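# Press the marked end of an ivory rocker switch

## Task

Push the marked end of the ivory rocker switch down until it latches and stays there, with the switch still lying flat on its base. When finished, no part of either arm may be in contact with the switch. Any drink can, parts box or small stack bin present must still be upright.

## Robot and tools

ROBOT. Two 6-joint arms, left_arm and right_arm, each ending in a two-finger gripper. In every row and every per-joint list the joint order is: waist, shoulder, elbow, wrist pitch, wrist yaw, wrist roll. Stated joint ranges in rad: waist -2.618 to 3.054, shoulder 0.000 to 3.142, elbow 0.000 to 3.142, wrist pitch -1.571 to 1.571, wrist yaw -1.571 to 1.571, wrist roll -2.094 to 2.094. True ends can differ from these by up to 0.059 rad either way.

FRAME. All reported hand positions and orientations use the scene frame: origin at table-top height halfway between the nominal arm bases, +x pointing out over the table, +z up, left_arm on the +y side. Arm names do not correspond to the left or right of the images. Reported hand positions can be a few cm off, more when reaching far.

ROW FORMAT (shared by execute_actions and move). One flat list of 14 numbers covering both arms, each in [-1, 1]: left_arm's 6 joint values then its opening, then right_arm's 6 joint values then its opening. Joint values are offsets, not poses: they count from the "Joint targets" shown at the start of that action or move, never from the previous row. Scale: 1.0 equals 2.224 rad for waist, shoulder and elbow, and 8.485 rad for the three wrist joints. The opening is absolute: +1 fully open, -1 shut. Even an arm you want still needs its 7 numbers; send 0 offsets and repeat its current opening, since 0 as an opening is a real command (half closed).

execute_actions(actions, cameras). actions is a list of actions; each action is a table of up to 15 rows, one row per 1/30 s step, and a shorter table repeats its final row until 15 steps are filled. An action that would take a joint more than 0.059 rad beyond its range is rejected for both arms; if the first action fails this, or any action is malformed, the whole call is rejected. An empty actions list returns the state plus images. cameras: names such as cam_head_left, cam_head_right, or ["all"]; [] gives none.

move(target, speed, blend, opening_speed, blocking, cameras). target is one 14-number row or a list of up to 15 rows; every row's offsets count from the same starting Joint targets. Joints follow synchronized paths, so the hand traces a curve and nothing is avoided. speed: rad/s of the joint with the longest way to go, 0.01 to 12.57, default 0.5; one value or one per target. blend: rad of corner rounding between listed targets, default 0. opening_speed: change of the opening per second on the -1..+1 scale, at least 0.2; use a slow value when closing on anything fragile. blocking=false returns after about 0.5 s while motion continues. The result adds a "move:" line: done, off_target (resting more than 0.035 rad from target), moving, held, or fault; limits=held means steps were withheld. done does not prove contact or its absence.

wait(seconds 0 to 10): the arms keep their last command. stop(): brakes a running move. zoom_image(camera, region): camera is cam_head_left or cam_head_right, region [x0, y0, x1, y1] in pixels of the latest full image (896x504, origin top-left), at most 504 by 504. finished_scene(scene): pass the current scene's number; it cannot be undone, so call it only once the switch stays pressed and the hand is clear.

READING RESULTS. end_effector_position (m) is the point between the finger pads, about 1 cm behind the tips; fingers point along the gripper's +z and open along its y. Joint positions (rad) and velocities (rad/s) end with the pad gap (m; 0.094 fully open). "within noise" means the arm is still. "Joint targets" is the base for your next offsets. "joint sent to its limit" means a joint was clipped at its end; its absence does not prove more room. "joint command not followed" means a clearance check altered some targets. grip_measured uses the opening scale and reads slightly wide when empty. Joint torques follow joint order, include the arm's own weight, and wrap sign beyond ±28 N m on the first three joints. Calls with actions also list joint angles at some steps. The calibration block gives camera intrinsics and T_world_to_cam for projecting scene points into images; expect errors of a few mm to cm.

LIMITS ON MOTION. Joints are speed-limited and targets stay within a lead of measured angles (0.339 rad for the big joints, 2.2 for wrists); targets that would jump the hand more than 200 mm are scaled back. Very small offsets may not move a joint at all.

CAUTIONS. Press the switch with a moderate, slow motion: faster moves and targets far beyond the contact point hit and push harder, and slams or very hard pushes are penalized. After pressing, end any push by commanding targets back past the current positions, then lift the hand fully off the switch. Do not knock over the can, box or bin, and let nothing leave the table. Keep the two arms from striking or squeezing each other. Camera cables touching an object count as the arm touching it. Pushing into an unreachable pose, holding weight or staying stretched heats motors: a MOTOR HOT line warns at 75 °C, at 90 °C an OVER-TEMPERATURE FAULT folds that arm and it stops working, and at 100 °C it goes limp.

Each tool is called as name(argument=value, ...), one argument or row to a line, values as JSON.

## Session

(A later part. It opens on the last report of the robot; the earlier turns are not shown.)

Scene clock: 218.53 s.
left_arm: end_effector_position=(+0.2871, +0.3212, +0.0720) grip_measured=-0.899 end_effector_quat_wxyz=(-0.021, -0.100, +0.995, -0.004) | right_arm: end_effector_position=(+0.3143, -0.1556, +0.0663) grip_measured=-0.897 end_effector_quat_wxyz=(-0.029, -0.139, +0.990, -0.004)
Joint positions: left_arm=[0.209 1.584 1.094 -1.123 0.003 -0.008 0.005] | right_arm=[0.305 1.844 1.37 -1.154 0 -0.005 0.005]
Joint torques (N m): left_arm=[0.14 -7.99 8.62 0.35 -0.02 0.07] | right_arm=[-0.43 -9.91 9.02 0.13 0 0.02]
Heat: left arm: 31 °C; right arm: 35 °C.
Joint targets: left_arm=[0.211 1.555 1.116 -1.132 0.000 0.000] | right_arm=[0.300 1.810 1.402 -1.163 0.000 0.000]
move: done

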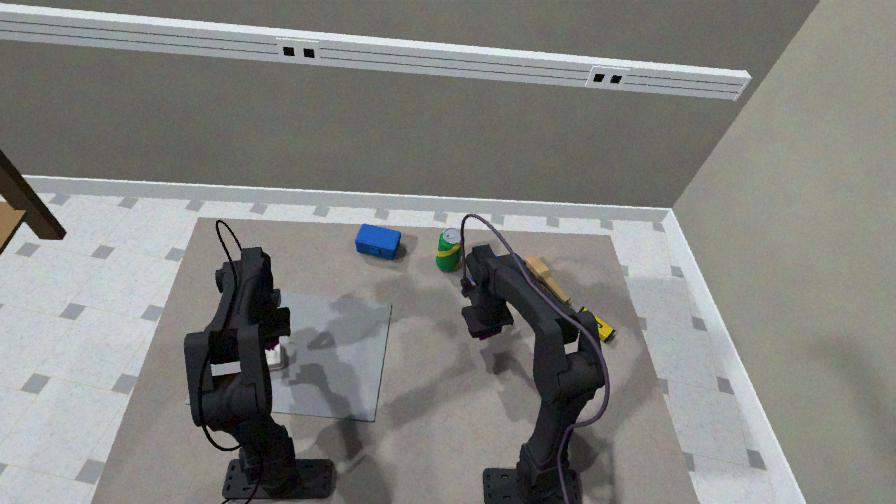

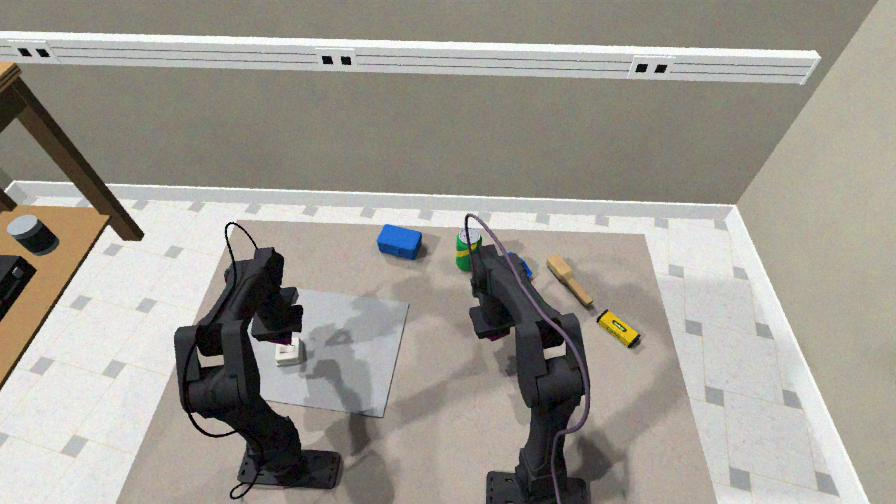

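move(
  target=[
    [0.0423, 0, 0, 0, 0, 0, -0.9, 0, 0, 0, 0, 0, 0, -0.9],
    [0.0423, 0.03382, -0.07676, 0.02897, 0, 0, -0.9, 0, 0, 0, 0, 0, 0, -0.9],
    [0.0423, 0, 0, 0, 0, 0, -0.9, 0, 0, 0, 0, 0, 0, -0.9],
  ],
  speed=[0.8, 0.4, 0.8],
  cameras=["all"],
)

zoom_image(
  camera="cam_head_right",
  region=[250, 315, 320, 385],
)

Scene clock: 222.13 s.
left_arm: end_effector_position=(+0.2818, +0.3460, +0.0730) grip_measured=-0.899 end_effector_quat_wxyz=(-0.019, -0.147, +0.989, -0.002) | right_arm: end_effector_position=(+0.3143, -0.1556, +0.0663) grip_measured=-0.897 end_effector_quat_wxyz=(-0.029, -0.139, +0.990, -0.004)
Joint positions: left_arm=[0.304 1.582 1.096 -1.123 -0.001 -0.008 0.005] | right_arm=[0.305 1.844 1.37 -1.154 0 -0.005 0.005]
Joint torques (N m): left_arm=[0.02 -7.71 8.49 0.4 0.03 0.07] | right_arm=[-0.43 -9.89 9.01 0.13 -0.01 0.02]
Heat: left arm: 31 °C; right arm: 35 °C.
Joint targets: left_arm=[0.306 1.555 1.116 -1.132 0.000 0.000] | right_arm=[0.300 1.810 1.402 -1.163 0.000 0.000]
move: done

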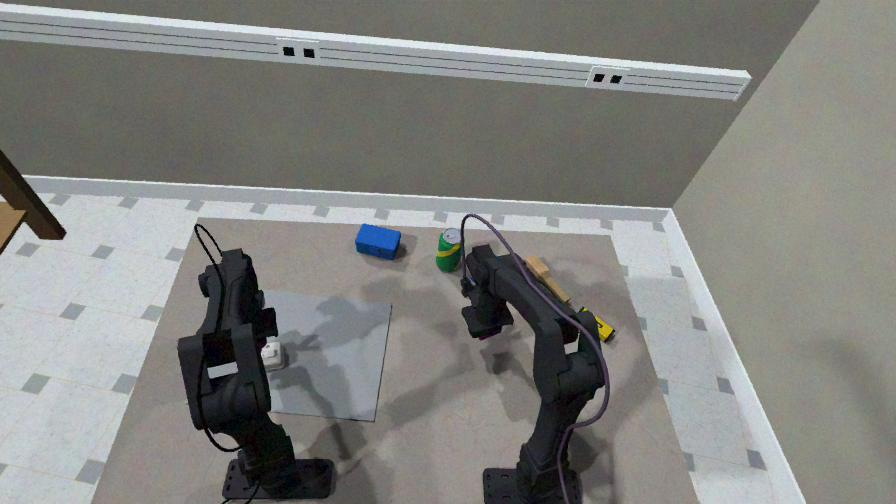

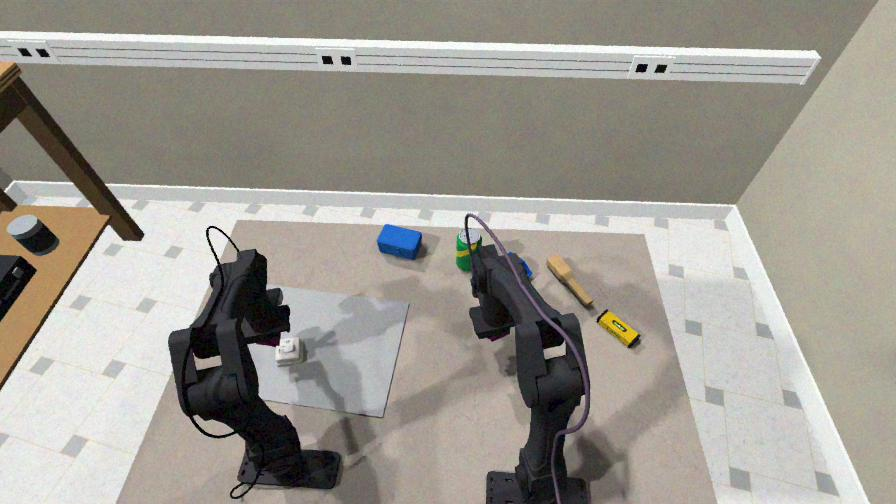

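Scaled by 7.200 from the camera's 896x504 image, which has a finer 1280x720 frame.

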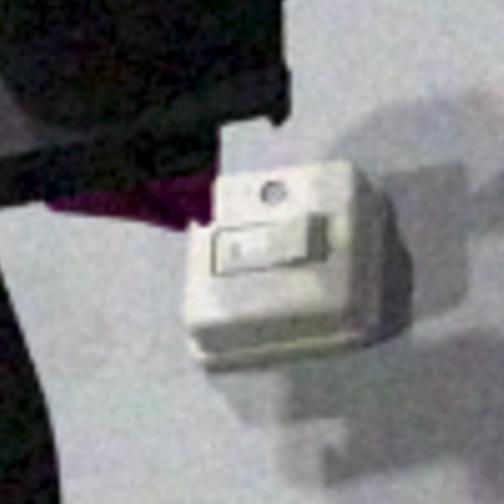

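move(
  target=[
    [-0.18255, 0.34353, 0.46947, -0.03299, 0, 0, -0.9, 0.02248, 0.22887, 0.34087, -0.02933, 0, 0, -0.9],
    [-0.18255, 0.35265, 0.35459, -0.00048, 0, 0, -0.9, 0.02248, 0.23799, 0.22599, 0.00317, 0, 0, -0.9],
  ],
  speed=[0.7, 0.2],
  cameras=["all"],
)

zoom_image(
  camera="cam_head_left",
  region=[260, 230, 360, 330],
)

zoom_image(
  camera="cam_head_right",
  region=[420, 230, 520, 330],
)

Scene clock: 245.67 s.
left_arm: end_effector_position=(+0.4829, +0.2186, +0.0239) grip_measured=-0.899 end_effector_quat_wxyz=(+0.008, +0.056, +0.998, +0.000) | right_arm: end_effector_position=(+0.4371, -0.1016, +0.0268) grip_measured=-0.897 end_effector_quat_wxyz=(+0.015, -0.160, +0.987, +0.002)
Joint positions: left_arm=[-0.103 2.313 1.909 -1.151 -0.001 -0.008 0.005] | right_arm=[0.346 2.313 1.922 -1.148 0 -0.005 0.005]
Joint torques (N m): left_arm=[0.2 -9.65 6.26 0.7 0.03 0.04] | right_arm=[0.4 -9.32 5.11 0.54 -0.01 0.03]
Heat: left arm: 29 °C; right arm: 36 °C.
Joint targets: left_arm=[-0.101 2.339 1.904 -1.136 0.000 0.000] | right_arm=[0.350 2.339 1.904 -1.136 0.000 0.000]
move: done

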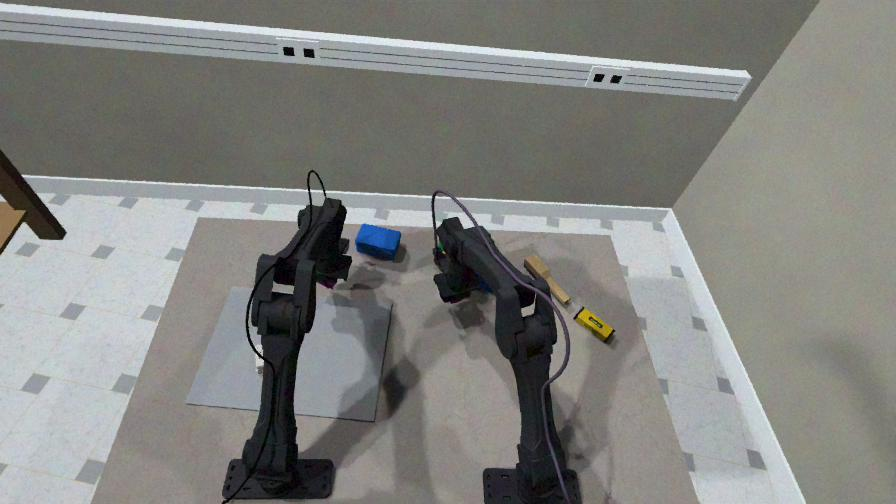

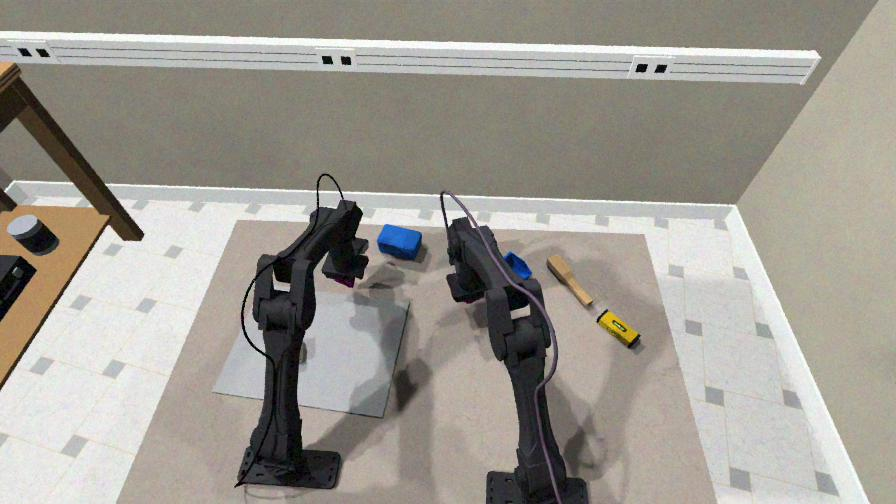

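Scaled by 5.040 from the camera's 896x504 image, which has a finer 1280x720 frame.

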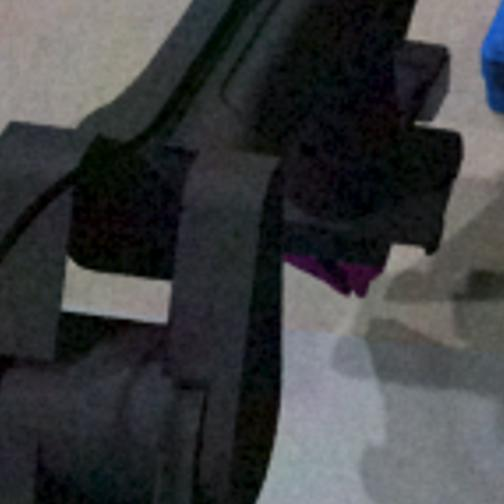

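Scaled by 5.040 from the camera's 896x504 image, which has a finer 1280x720 frame.

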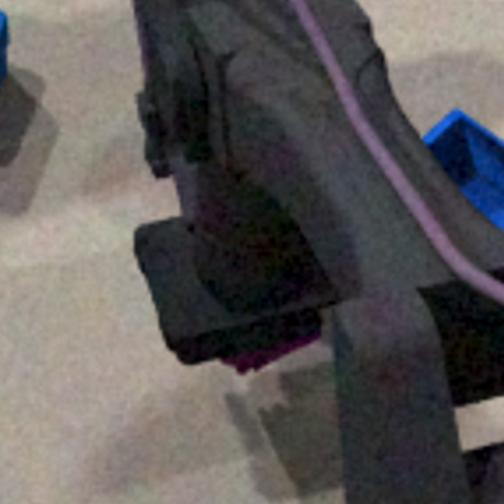

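zoom_image(
  camera="cam_head_right",
  region=[300, 240, 380, 320],
)

zoom_image(
  camera="cam_head_left",
  region=[420, 250, 500, 330],
)

Scaled by 6.300 from the camera's 896x504 image, which has a finer 1280x720 frame.

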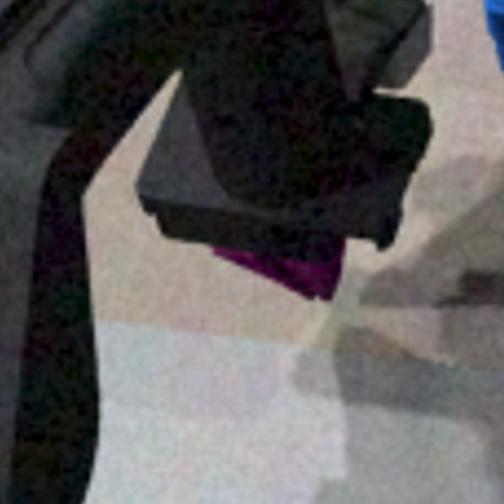

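Scaled by 6.300 from the camera's 896x504 image, which has a finer 1280x720 frame.

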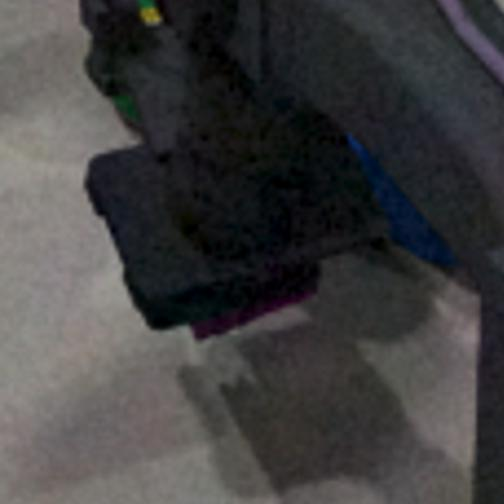

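move(
  target=[0, 0.0012, -0.0070, 0.00216, 0, 0, -0.9, 0, 0.0020, -0.0112, 0.0035, 0, 0, -0.9],
  speed=0.1,
)

move(
  target=[0, 0.0012, -0.0070, 0.00216, 0, 0, -0.9, 0, 0.0012, -0.0070, 0.00216, 0, 0, -0.9],
  speed=0.1,
)

move(
  target=[0, 0.0007, -0.0042, 0.0013, 0, 0, -0.9, 0, 0.0007, -0.0042, 0.0013, 0, 0, -0.9],
  speed=0.1,
)

Scene clock: 254.60 s.
left_arm: end_effector_position=(+0.4835, +0.2185, +0.0205) grip_measured=-0.899 end_effector_quat_wxyz=(+0.011, +0.056, +0.998, +0.000) | right_arm: end_effector_position=(+0.4379, -0.1014, +0.0211) grip_measured=-0.897 end_effector_quat_wxyz=(+0.019, -0.160, +0.987, +0.003)
Joint positions: left_arm=[-0.103 2.313 1.896 -1.132 -0.001 -0.008 0.005] | right_arm=[0.346 2.313 1.899 -1.118 0 -0.005 0.005]
Joint torques (N m): left_arm=[0.17 -9.5 6.01 0.72 0.03 0.08] | right_arm=[0.42 -8.99 4.96 0.59 -0.01 0.02]
Heat: left arm: 29 °C; right arm: 34 °C.
Joint targets: left_arm=[-0.101 2.342 1.889 -1.118 0.000 0.000] | right_arm=[0.350 2.344 1.880 -1.106 0.000 0.000]
move: done

Scene clock: 255.47 s.
left_arm: end_effector_position=(+0.4833, +0.2186, +0.0166) grip_measured=-0.899 end_effector_quat_wxyz=(+0.012, +0.056, +0.998, +0.000) | right_arm: end_effector_position=(+0.4378, -0.1014, +0.0173) grip_measured=-0.897 end_effector_quat_wxyz=(+0.020, -0.160, +0.987, +0.003)
Joint positions: left_arm=[-0.103 2.313 1.88 -1.115 -0.001 -0.008 0.005] | right_arm=[0.346 2.313 1.883 -1.1 0 -0.005 0.005]
Joint torques (N m): left_arm=[0.21 -9.33 6.08 0.73 0.04 0.06] | right_arm=[0.39 -8.81 4.93 0.52 0 0.02]
Heat: left arm: 29 °C; right arm: 34 °C.
Joint targets: left_arm=[-0.101 2.345 1.873 -1.100 0.000 0.000] | right_arm=[0.350 2.346 1.864 -1.088 0.000 0.000]
move: done

Scene clock: 256.27 s.
left_arm: end_effector_position=(+0.4833, +0.2186, +0.0144) grip_measured=-0.899 end_effector_quat_wxyz=(+0.013, +0.056, +0.998, +0.000) | right_arm: end_effector_position=(+0.4370, -0.1017, +0.0123) grip_measured=-0.897 end_effector_quat_wxyz=(+0.018, -0.160, +0.987, +0.003)
Joint positions: left_arm=[-0.103 2.313 1.871 -1.103 -0.001 -0.008 0.005] | right_arm=[0.346 2.319 1.873 -1.089 0 -0.005 0.005]
Joint torques (N m): left_arm=[0.14 -9.2 6.05 0.72 0.03 0.06] | right_arm=[0.4 -9.14 5.01 0.57 0 0.02]
Heat: left arm: 29 °C; right arm: 34 °C.
Joint targets: left_arm=[-0.101 2.346 1.864 -1.089 0.000 0.000] | right_arm=[0.350 2.347 1.855 -1.077 0.000 0.000]
move: done

move(
  target=[0, 0.0009, -0.0056, 0.0017, 0, 0, -0.9, 0, 0.0007, -0.0042, 0.0013, 0, 0, -0.9],
  speed=0.1,
)

move(
  target=[0, 0.0007, -0.0042, 0.0013, 0, 0, -0.9, 0, 0.0007, -0.0042, 0.0013, 0, 0, -0.9],
  speed=0.1,
)

move(
  target=[0, 0.0007, -0.0042, 0.0013, 0, 0, -0.9, 0, 0.0007, -0.0042, 0.0013, 0, 0, -0.9],
  speed=0.1,
)

Scene clock: 258.47 s.
left_arm: end_effector_position=(+0.4822, +0.2187, +0.0081) grip_measured=-0.899 end_effector_quat_wxyz=(+0.010, +0.056, +0.998, +0.000) | right_arm: end_effector_position=(+0.4370, -0.1017, +0.0101) grip_measured=-0.897 end_effector_quat_wxyz=(+0.019, -0.160, +0.987, +0.003)
Joint positions: left_arm=[-0.103 2.32 1.858 -1.089 -0.001 -0.008 0.005] | right_arm=[0.346 2.319 1.864 -1.078 0 -0.005 0.005]
Joint torques (N m): left_arm=[0.14 -9.63 6.02 0.7 0.05 0.05] | right_arm=[0.4 -9.02 4.94 0.6 0 0.03]
Heat: left arm: 29 °C; right arm: 34 °C.
Joint targets: left_arm=[-0.101 2.348 1.851 -1.074 0.000 0.000] | right_arm=[0.350 2.349 1.845 -1.066 0.000 0.000]
move: done

Scene clock: 259.20 s.
left_arm: end_effector_position=(+0.4829, +0.2186, +0.0073) grip_measured=-0.899 end_effector_quat_wxyz=(+0.012, +0.056, +0.998, +0.000) | right_arm: end_effector_position=(+0.4368, -0.1017, +0.0079) grip_measured=-0.897 end_effector_quat_wxyz=(+0.019, -0.160, +0.987, +0.003)
Joint positions: left_arm=[-0.103 2.32 1.854 -1.082 -0.001 -0.008 0.005] | right_arm=[0.346 2.319 1.855 -1.068 0 -0.005 0.005]
Joint torques (N m): left_arm=[0.18 -9.43 5.59 0.76 0.02 0.07] | right_arm=[0.39 -8.91 4.92 0.56 0 0.03]
Heat: left arm: 29 °C; right arm: 34 °C.
Joint targets: left_arm=[-0.101 2.350 1.842 -1.063 0.000 0.000] | right_arm=[0.350 2.351 1.836 -1.055 0.000 0.000]
move: done

Scene clock: 259.90 s.
left_arm: end_effector_position=(+0.4828, +0.2186, +0.0067) grip_measured=-0.899 end_effector_quat_wxyz=(+0.012, +0.056, +0.998, +0.000) | right_arm: end_effector_position=(+0.4368, -0.1017, +0.0057) grip_measured=-0.897 end_effector_quat_wxyz=(+0.020, -0.160, +0.987, +0.003)
Joint positions: left_arm=[-0.103 2.32 1.852 -1.079 -0.001 -0.008 0.005] | right_arm=[0.346 2.319 1.846 -1.057 0 -0.005 0.005]
Joint torques (N m): left_arm=[0.17 -9.29 4.94 0.87 0.03 0.07] | right_arm=[0.4 -8.8 4.86 0.53 0 0.02]
Heat: left arm: 29 °C; right arm: 34 °C.
Joint targets: left_arm=[-0.101 2.351 1.833 -1.052 0.000 0.000] | right_arm=[0.350 2.352 1.827 -1.044 0.000 0.000]
move: done

move(
  target=[0, -0.0012, 0.0140, -0.0043, 0, 0, -0.9, 0, 0.0007, -0.0042, 0.0013, 0, 0, -0.9],
  speed=0.1,
)

move(
  target=[0, 0, 0, 0, 0, 0, -0.9, 0, 0.0007, -0.0042, 0.0013, 0, 0, -0.9],
  speed=0.1,
)

move(
  target=[0, 0, 0, 0, 0, 0, -0.9, 0, 0.0007, -0.0042, 0.0013, 0, 0, -0.9],
  speed=0.1,
)

Scene clock: 265.37 s.
left_arm: end_effector_position=(+0.4825, +0.2187, +0.0067) grip_measured=-0.899 end_effector_quat_wxyz=(+0.011, +0.056, +0.998, +0.000) | right_arm: end_effector_position=(+0.4378, -0.1014, +0.0053) grip_measured=-0.897 end_effector_quat_wxyz=(+0.022, -0.160, +0.987, +0.004)
Joint positions: left_arm=[-0.103 2.32 1.852 -1.081 -0.001 -0.008 0.005] | right_arm=[0.346 2.319 1.844 -1.051 0 -0.005 0.005]
Joint torques (N m): left_arm=[0.21 -9.5 7.9 0.5 0.04 0.04] | right_arm=[0.4 -8.69 4.3 0.62 0 0.02]
Heat: left arm: 28 °C; right arm: 33 °C.
Joint targets: left_arm=[-0.101 2.349 1.864 -1.089 0.000 0.000] | right_arm=[0.350 2.354 1.817 -1.033 0.000 0.000]
move: done

Scene clock: 266.07 s.
left_arm: end_effector_position=(+0.4825, +0.2187, +0.0067) grip_measured=-0.899 end_effector_quat_wxyz=(+0.011, +0.056, +0.998, +0.000) | right_arm: end_effector_position=(+0.4377, -0.1015, +0.0047) grip_measured=-0.897 end_effector_quat_wxyz=(+0.022, -0.160, +0.987, +0.004)
Joint positions: left_arm=[-0.103 2.32 1.852 -1.081 -0.001 -0.008 0.005] | right_arm=[0.346 2.319 1.842 -1.048 0 -0.005 0.005]
Joint torques (N m): left_arm=[0.17 -9.47 7.87 0.48 0.04 0.05] | right_arm=[0.4 -8.58 3.71 0.73 -0.01 0.02]
Heat: left arm: 28 °C; right arm: 33 °C.
Joint targets: left_arm=[-0.101 2.349 1.864 -1.088 0.000 0.000] | right_arm=[0.350 2.355 1.808 -1.022 0.000 0.000]
move: off_target (right_arm); right_arm: the shoulder is farthest, 0.037 rad from its target

Scene clock: 266.77 s.
left_arm: end_effector_position=(+0.4825, +0.2187, +0.0067) grip_measured=-0.899 end_effector_quat_wxyz=(+0.011, +0.056, +0.998, +0.000) | right_arm: end_effector_position=(+0.4377, -0.1015, +0.0045) grip_measured=-0.897 end_effector_quat_wxyz=(+0.023, -0.160, +0.987, +0.004)
Joint positions: left_arm=[-0.103 2.32 1.852 -1.081 -0.001 -0.008 0.005] | right_arm=[0.346 2.319 1.841 -1.047 0 -0.005 0.005]
Joint torques (N m): left_arm=[0.25 -9.58 7.88 0.51 0.01 0.06] | right_arm=[0.39 -8.47 3.07 0.83 0 0.02]
Heat: left arm: 28 °C; right arm: 33 °C.
Joint targets: left_arm=[-0.101 2.349 1.864 -1.088 0.000 0.000] | right_arm=[0.350 2.357 1.799 -1.011 0.000 0.000]
move: off_target (right_arm); right_arm: the elbow is farthest, 0.042 rad from its target

move(
  target=[
    [0, -0.01349, 0.13314, -0.03817, 0, 0, -0.9, 0, -0.01709, 0.16237, -0.04725, 0, 0, -0.9],
    [0.05216, -0.47167, -0.34353, 0.05751, 0, 0, -0.9, -0.16277, -0.47527, -0.3143, 0.04844, 0, 0, -0.9],
    [0.05216, -0.36286, -0.67986, 0.23606, 0, 0, -0.9, -0.16277, -0.36196, -0.63669, 0.22204, 0, 0, -0.9],
  ],
  speed=[0.6, 1.2, 1.2],
  blend=[0.1, 0.2, 0],
  cameras=["all"],
)

Scene clock: 280.13 s.
left_arm: end_effector_position=(+0.4328, +0.2700, +0.1111) grip_measured=-0.899 end_effector_quat_wxyz=(+0.602, -0.001, +0.799, -0.004) | right_arm: end_effector_position=(+0.4103, -0.2585, +0.1116) grip_measured=-0.897 end_effector_quat_wxyz=(+0.594, +0.014, +0.804, -0.013)
Joint positions: left_arm=[0.01 1.529 0.356 0.894 -0.001 -0.008 0.005] | right_arm=[-0.008 1.54 0.398 0.843 0.001 -0.005 0.005]
Joint torques (N m): left_arm=[0.5 -3.62 5.63 2.36 0.04 0.08] | right_arm=[-0.39 -3.55 4.64 2.4 -0.02 0.02]
Heat: left arm: 29 °C; right arm: 33 °C.
Joint targets: left_arm=[0.016 1.541 0.351 0.915 0.000 0.000] | right_arm=[-0.012 1.552 0.383 0.873 0.000 0.000]
move: done

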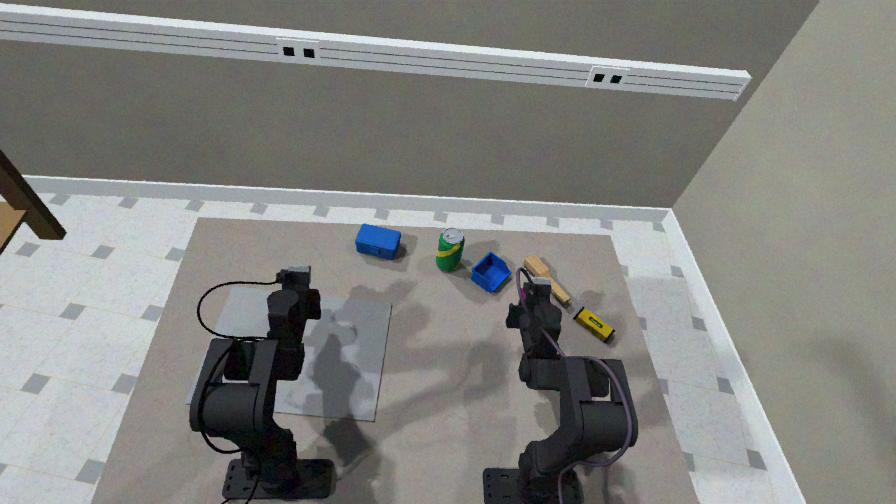

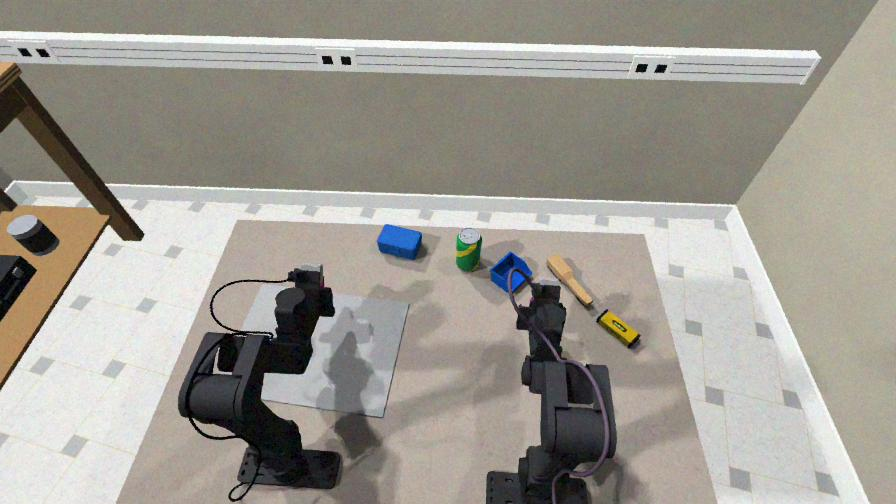

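move(
  target=[
    [0.08768, -0.10836, 0.33678, -0.17855, 0, 0, -0.9, 0, 0, 0, 0, 0, 0, -0.9],
    [0.08768, 0.00616, 0.3438, -0.24121, 0, 0, -0.9, 0, 0, 0, 0, 0, 0, -0.9],
    [0.08768, 0.04245, 0.26205, -0.21028, 0, 0, -0.9, 0, 0, 0, 0, 0, 0, -0.9],
    [0.08768, 0.00616, 0.3438, -0.24121, 0, 0, -0.9, 0, 0, 0, 0, 0, 0, -0.9],
  ],
  speed=[1.5, 1.5, 0.5, 1.0],
  blend=[0.2, 0, 0, 0],
  cameras=["all"],
)

zoom_image(
  camera="cam_head_right",
  region=[250, 315, 320, 385],
)

Scene clock: 286.57 s.
left_arm: end_effector_position=(+0.2886, +0.3206, +0.0735) grip_measured=-0.899 end_effector_quat_wxyz=(-0.018, -0.097, +0.995, -0.003) | right_arm: end_effector_position=(+0.4104, -0.2585, +0.1118) grip_measured=-0.897 end_effector_quat_wxyz=(+0.594, +0.013, +0.804, -0.013)
Joint positions: left_arm=[0.205 1.581 1.098 -1.123 0.002 -0.008 0.005] | right_arm=[-0.008 1.54 0.398 0.844 0.001 -0.005 0.005]
Joint torques (N m): left_arm=[0.39 -7.75 8.28 0.37 -0.03 0.06] | right_arm=[-0.39 -3.54 4.66 2.42 -0.02 0.03]
Heat: left arm: 30 °C; right arm: 33 °C.
Joint targets: left_arm=[0.210 1.555 1.116 -1.132 0.000 0.000] | right_arm=[-0.012 1.552 0.383 0.873 0.000 0.000]
move: done

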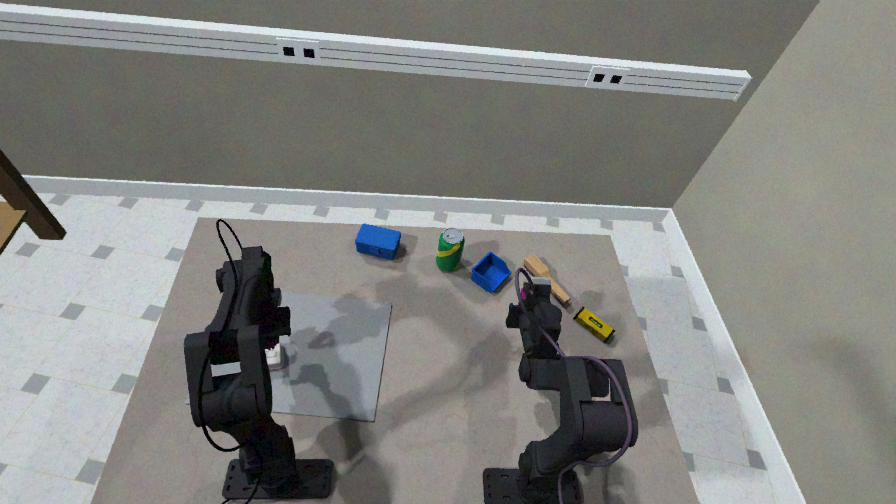

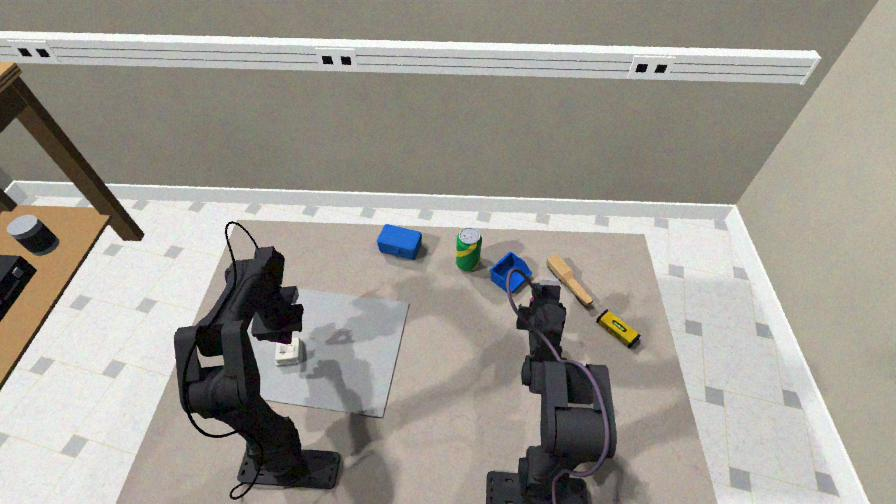

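Scaled by 7.200 from the camera's 896x504 image, which has a finer 1280x720 frame.

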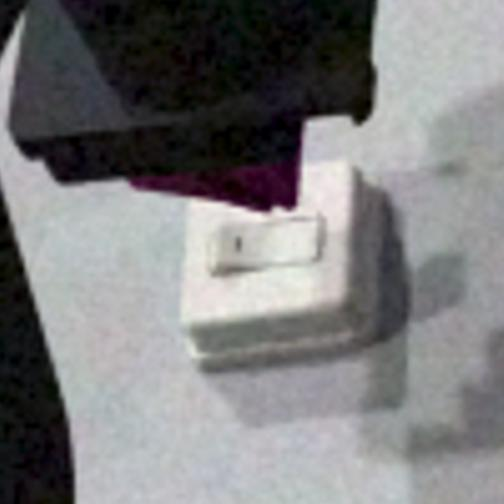

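move(
  target=[
    [0.0432, 0, 0, 0, 0, 0, -0.9, 0, 0, 0, 0, 0, 0, -0.9],
    [0.0432, 0.03629, -0.08175, 0.03093, 0, 0, -0.9, 0, 0, 0, 0, 0, 0, -0.9],
    [0.0432, 0, 0, 0, 0, 0, -0.9, 0, 0, 0, 0, 0, 0, -0.9],
  ],
  speed=[0.8, 0.6, 1.0],
  blend=[0.03, 0, 0],
  cameras=["all"],
)

zoom_image(
  camera="cam_head_right",
  region=[250, 315, 320, 385],
)

Scene clock: 289.70 s.
left_arm: end_effector_position=(+0.2822, +0.3465, +0.0735) grip_measured=-0.899 end_effector_quat_wxyz=(-0.018, -0.147, +0.989, -0.001) | right_arm: end_effector_position=(+0.4104, -0.2585, +0.1119) grip_measured=-0.897 end_effector_quat_wxyz=(+0.595, +0.013, +0.804, -0.013)
Joint positions: left_arm=[0.305 1.581 1.098 -1.123 -0.002 -0.008 0.005] | right_arm=[-0.008 1.54 0.398 0.845 0.001 -0.005 0.005]
Joint torques (N m): left_arm=[0.09 -7.71 8.39 0.38 0.02 0.07] | right_arm=[-0.39 -3.55 4.63 2.42 -0.02 0.02]
Heat: left arm: 30 °C; right arm: 34 °C.
Joint targets: left_arm=[0.306 1.555 1.116 -1.132 0.000 0.000] | right_arm=[-0.012 1.552 0.383 0.873 0.000 0.000]
move: done

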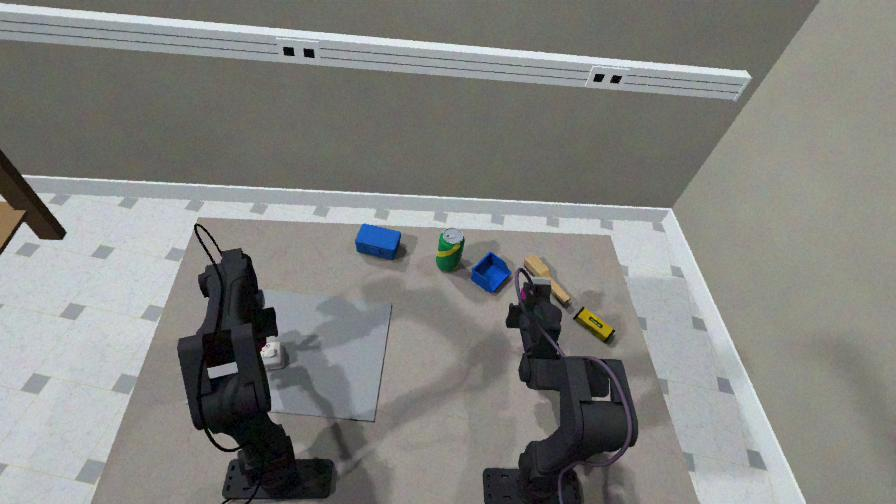

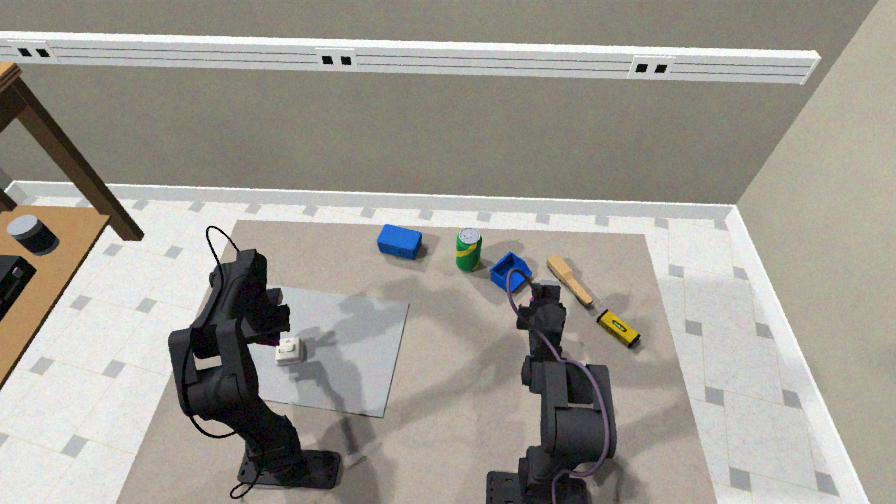

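Scaled by 7.200 from the camera's 896x504 image, which has a finer 1280x720 frame.

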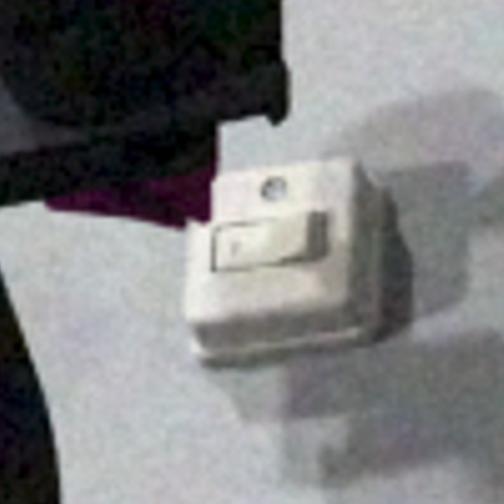

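finished_scene(
  scene=1,
)

The scene is finished: the task was done.


## Next scene

The same job, from a new start.

execute_actions(
  actions=[],
  cameras=["all"],
)

Scene clock: 0.00 s.
left_arm: end_effector_position=(+0.4364, +0.2538, +0.1116) grip_measured=+1.000 end_effector_quat_wxyz=(+0.579, +0.028, +0.810, -0.084) | right_arm: end_effector_position=(+0.3944, -0.2769, +0.0830) grip_measured=+1.000 end_effector_quat_wxyz=(+0.563, +0.034, +0.826, +0.021)
Joint positions: left_arm=[0.065 1.514 0.411 0.774 0.215 -0.036 0.094] | right_arm=[-0.117 1.567 0.353 0.835 -0.132 0.026 0.094]
Joint velocities: within noise
Joint torques (N m): no reading
Heat: left arm: 24 °C; right arm: 29 °C.
Joint targets: left_arm=[0.065 1.504 0.421 0.784 0.216 -0.036] | right_arm=[-0.117 1.560 0.360 0.835 -0.133 0.026]
Tool commands: left_gripper/opening=+1.0 right_gripper/opening=+1.0

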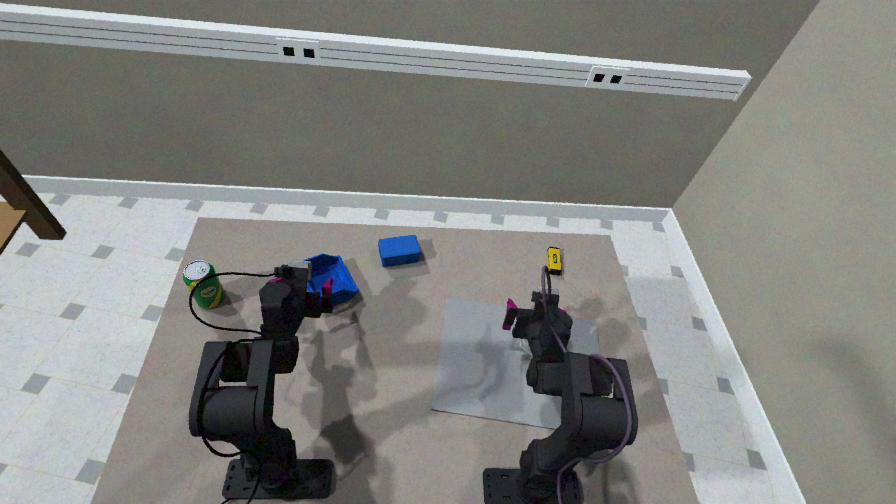

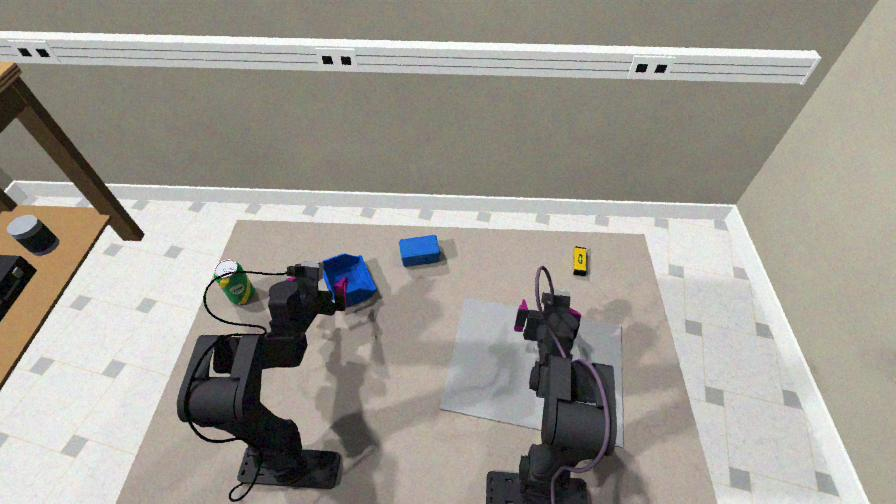

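move(
  target=[0, 0, 0, 0, 0, 0, 1, -0.307, -0.4317, 0.063, -0.0866, 0.0157, -0.0031, -0.9],
  speed=1.3,
  cameras=["all"],
)

zoom_image(
  camera="cam_head_left",
  region=[490, 310, 570, 390],
)

zoom_image(
  camera="cam_head_right",
  region=[490, 310, 570, 390],
)

Scene clock: 3.07 s.
left_arm: end_effector_position=(+0.4364, +0.2538, +0.1116) grip_measured=+1.000 end_effector_quat_wxyz=(+0.579, +0.028, +0.810, -0.084) | right_arm: end_effector_position=(+0.2117, -0.4643, +0.2859) grip_measured=-0.897 end_effector_quat_wxyz=(+0.638, +0.287, +0.660, -0.274)
Joint positions: left_arm=[0.065 1.514 0.411 0.774 0.215 -0.036 0.094] | right_arm=[-0.795 0.606 0.468 0.103 -0.009 0.003 0.005]
Joint torques (N m): left_arm=[-0.02 -5.31 7.35 2.25 0.07 -0.02] | right_arm=[-0.46 0.4 10.71 2.06 0.1 -0.05]
Heat: left arm: 25 °C; right arm: 29 °C.
Joint targets: left_arm=[0.065 1.504 0.421 0.784 0.216 -0.036] | right_arm=[-0.800 0.600 0.500 0.100 0.000 -0.001]
move: done

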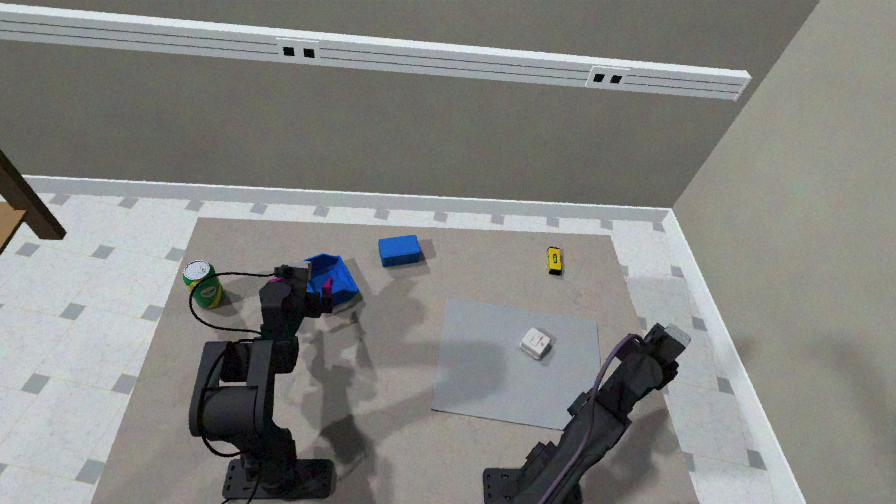

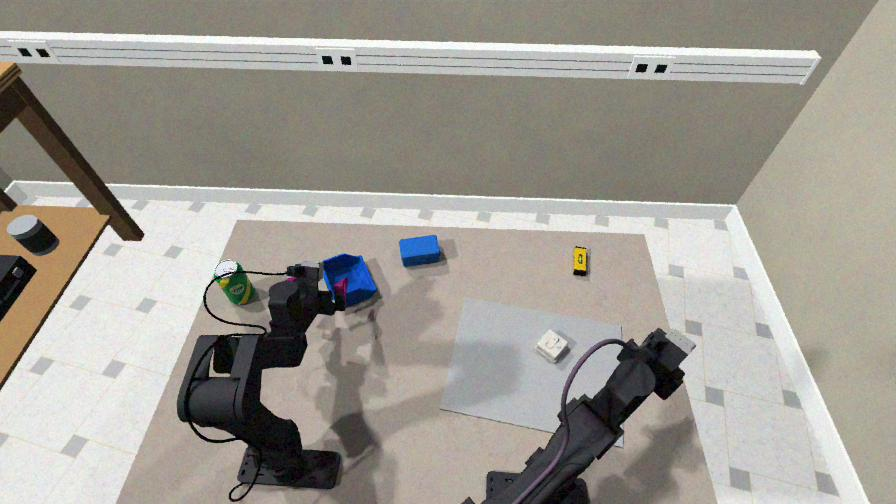

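Scaled by 6.300 from the camera's 896x504 image, which has a finer 1280x720 frame.

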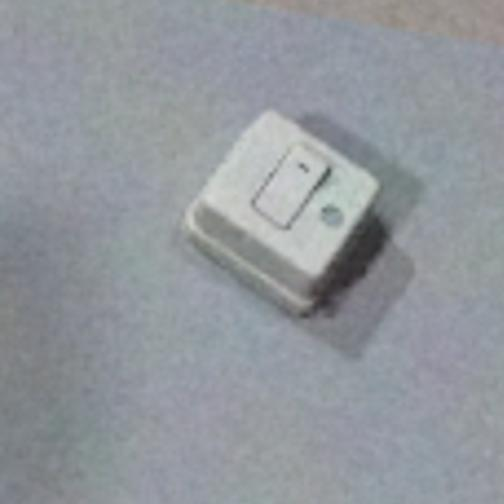

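Scaled by 6.300 from the camera's 896x504 image, which has a finer 1280x720 frame.

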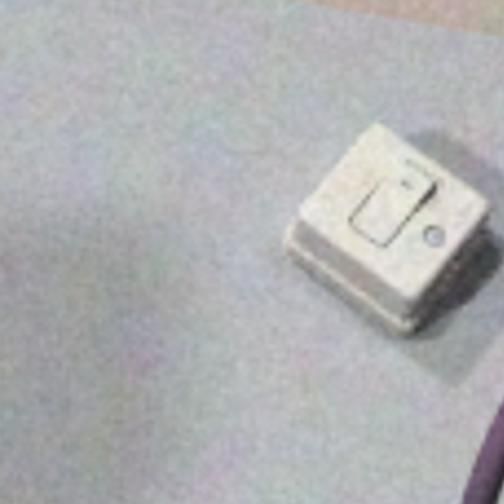

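move(
  target=[
    [0, 0, 0, 0, 0, 0, 1, 0.28512, 0.56232, 0.42837, -0.15002, 0, 0, -0.9],
    [0, 0, 0, 0, 0, 0, 1, 0.28512, 0.59586, 0.34249, -0.11872, 0, 0, -0.9],
    [0, 0, 0, 0, 0, 0, 1, 0.28512, 0.56232, 0.42837, -0.15002, 0, 0, -0.9],
  ],
  speed=[1.3, 0.5, 1.0],
  cameras=["all"],
)

zoom_image(
  camera="cam_head_left",
  region=[490, 310, 570, 390],
)

zoom_image(
  camera="cam_head_right",
  region=[510, 310, 590, 390],
)

Scene clock: 9.40 s.
left_arm: end_effector_position=(+0.4364, +0.2538, +0.1116) grip_measured=+1.000 end_effector_quat_wxyz=(+0.579, +0.028, +0.810, -0.084) | right_arm: end_effector_position=(+0.3336, -0.3073, +0.0673) grip_measured=-0.897 end_effector_quat_wxyz=(-0.024, +0.098, +0.995, +0.003)
Joint positions: left_arm=[0.065 1.514 0.411 0.774 0.215 -0.036 0.094] | right_arm=[-0.164 1.882 1.424 -1.16 -0.001 0.002 0.005]
Joint torques (N m): left_arm=[-0.01 -5.24 7.36 2.21 0.08 -0.03] | right_arm=[-0.2 -9.95 8.79 0.15 0.01 -0.05]
Heat: left arm: 26 °C; right arm: 31 °C.
Joint targets: left_arm=[0.065 1.504 0.421 0.784 0.216 -0.036] | right_arm=[-0.166 1.851 1.453 -1.172 0.000 0.000]
move: done

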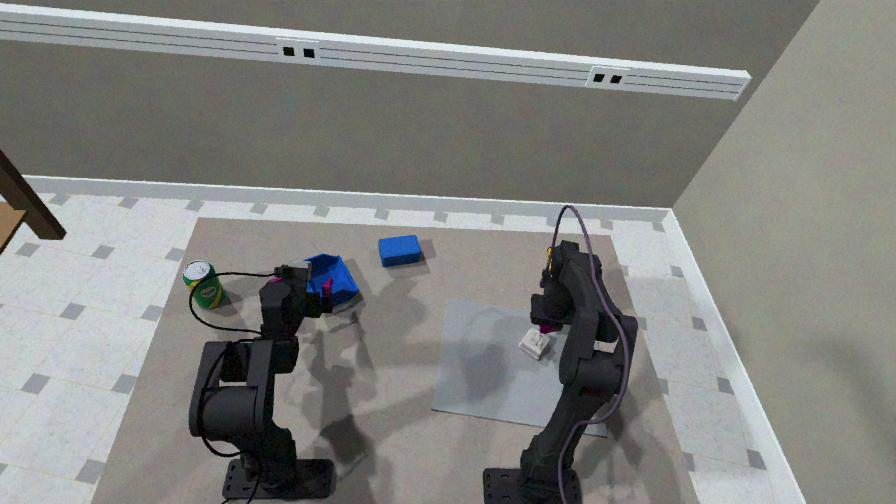

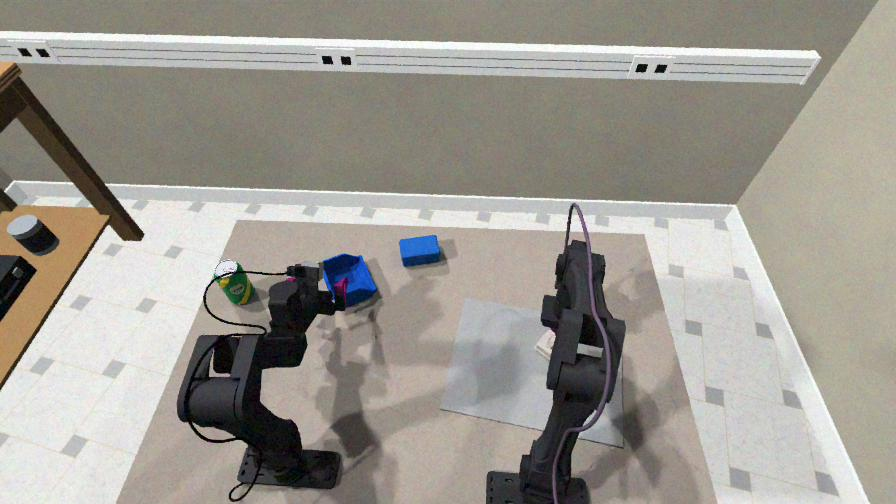

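Scaled by 6.300 from the camera's 896x504 image, which has a finer 1280x720 frame.

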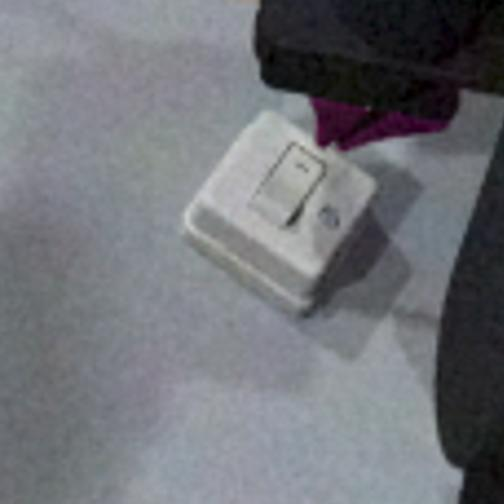

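Scaled by 6.300 from the camera's 896x504 image, which has a finer 1280x720 frame.

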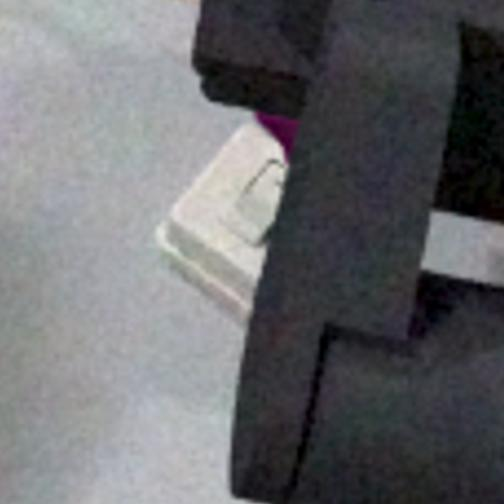

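finished_scene(
  scene=2,
)

The scene is finished: the task was done.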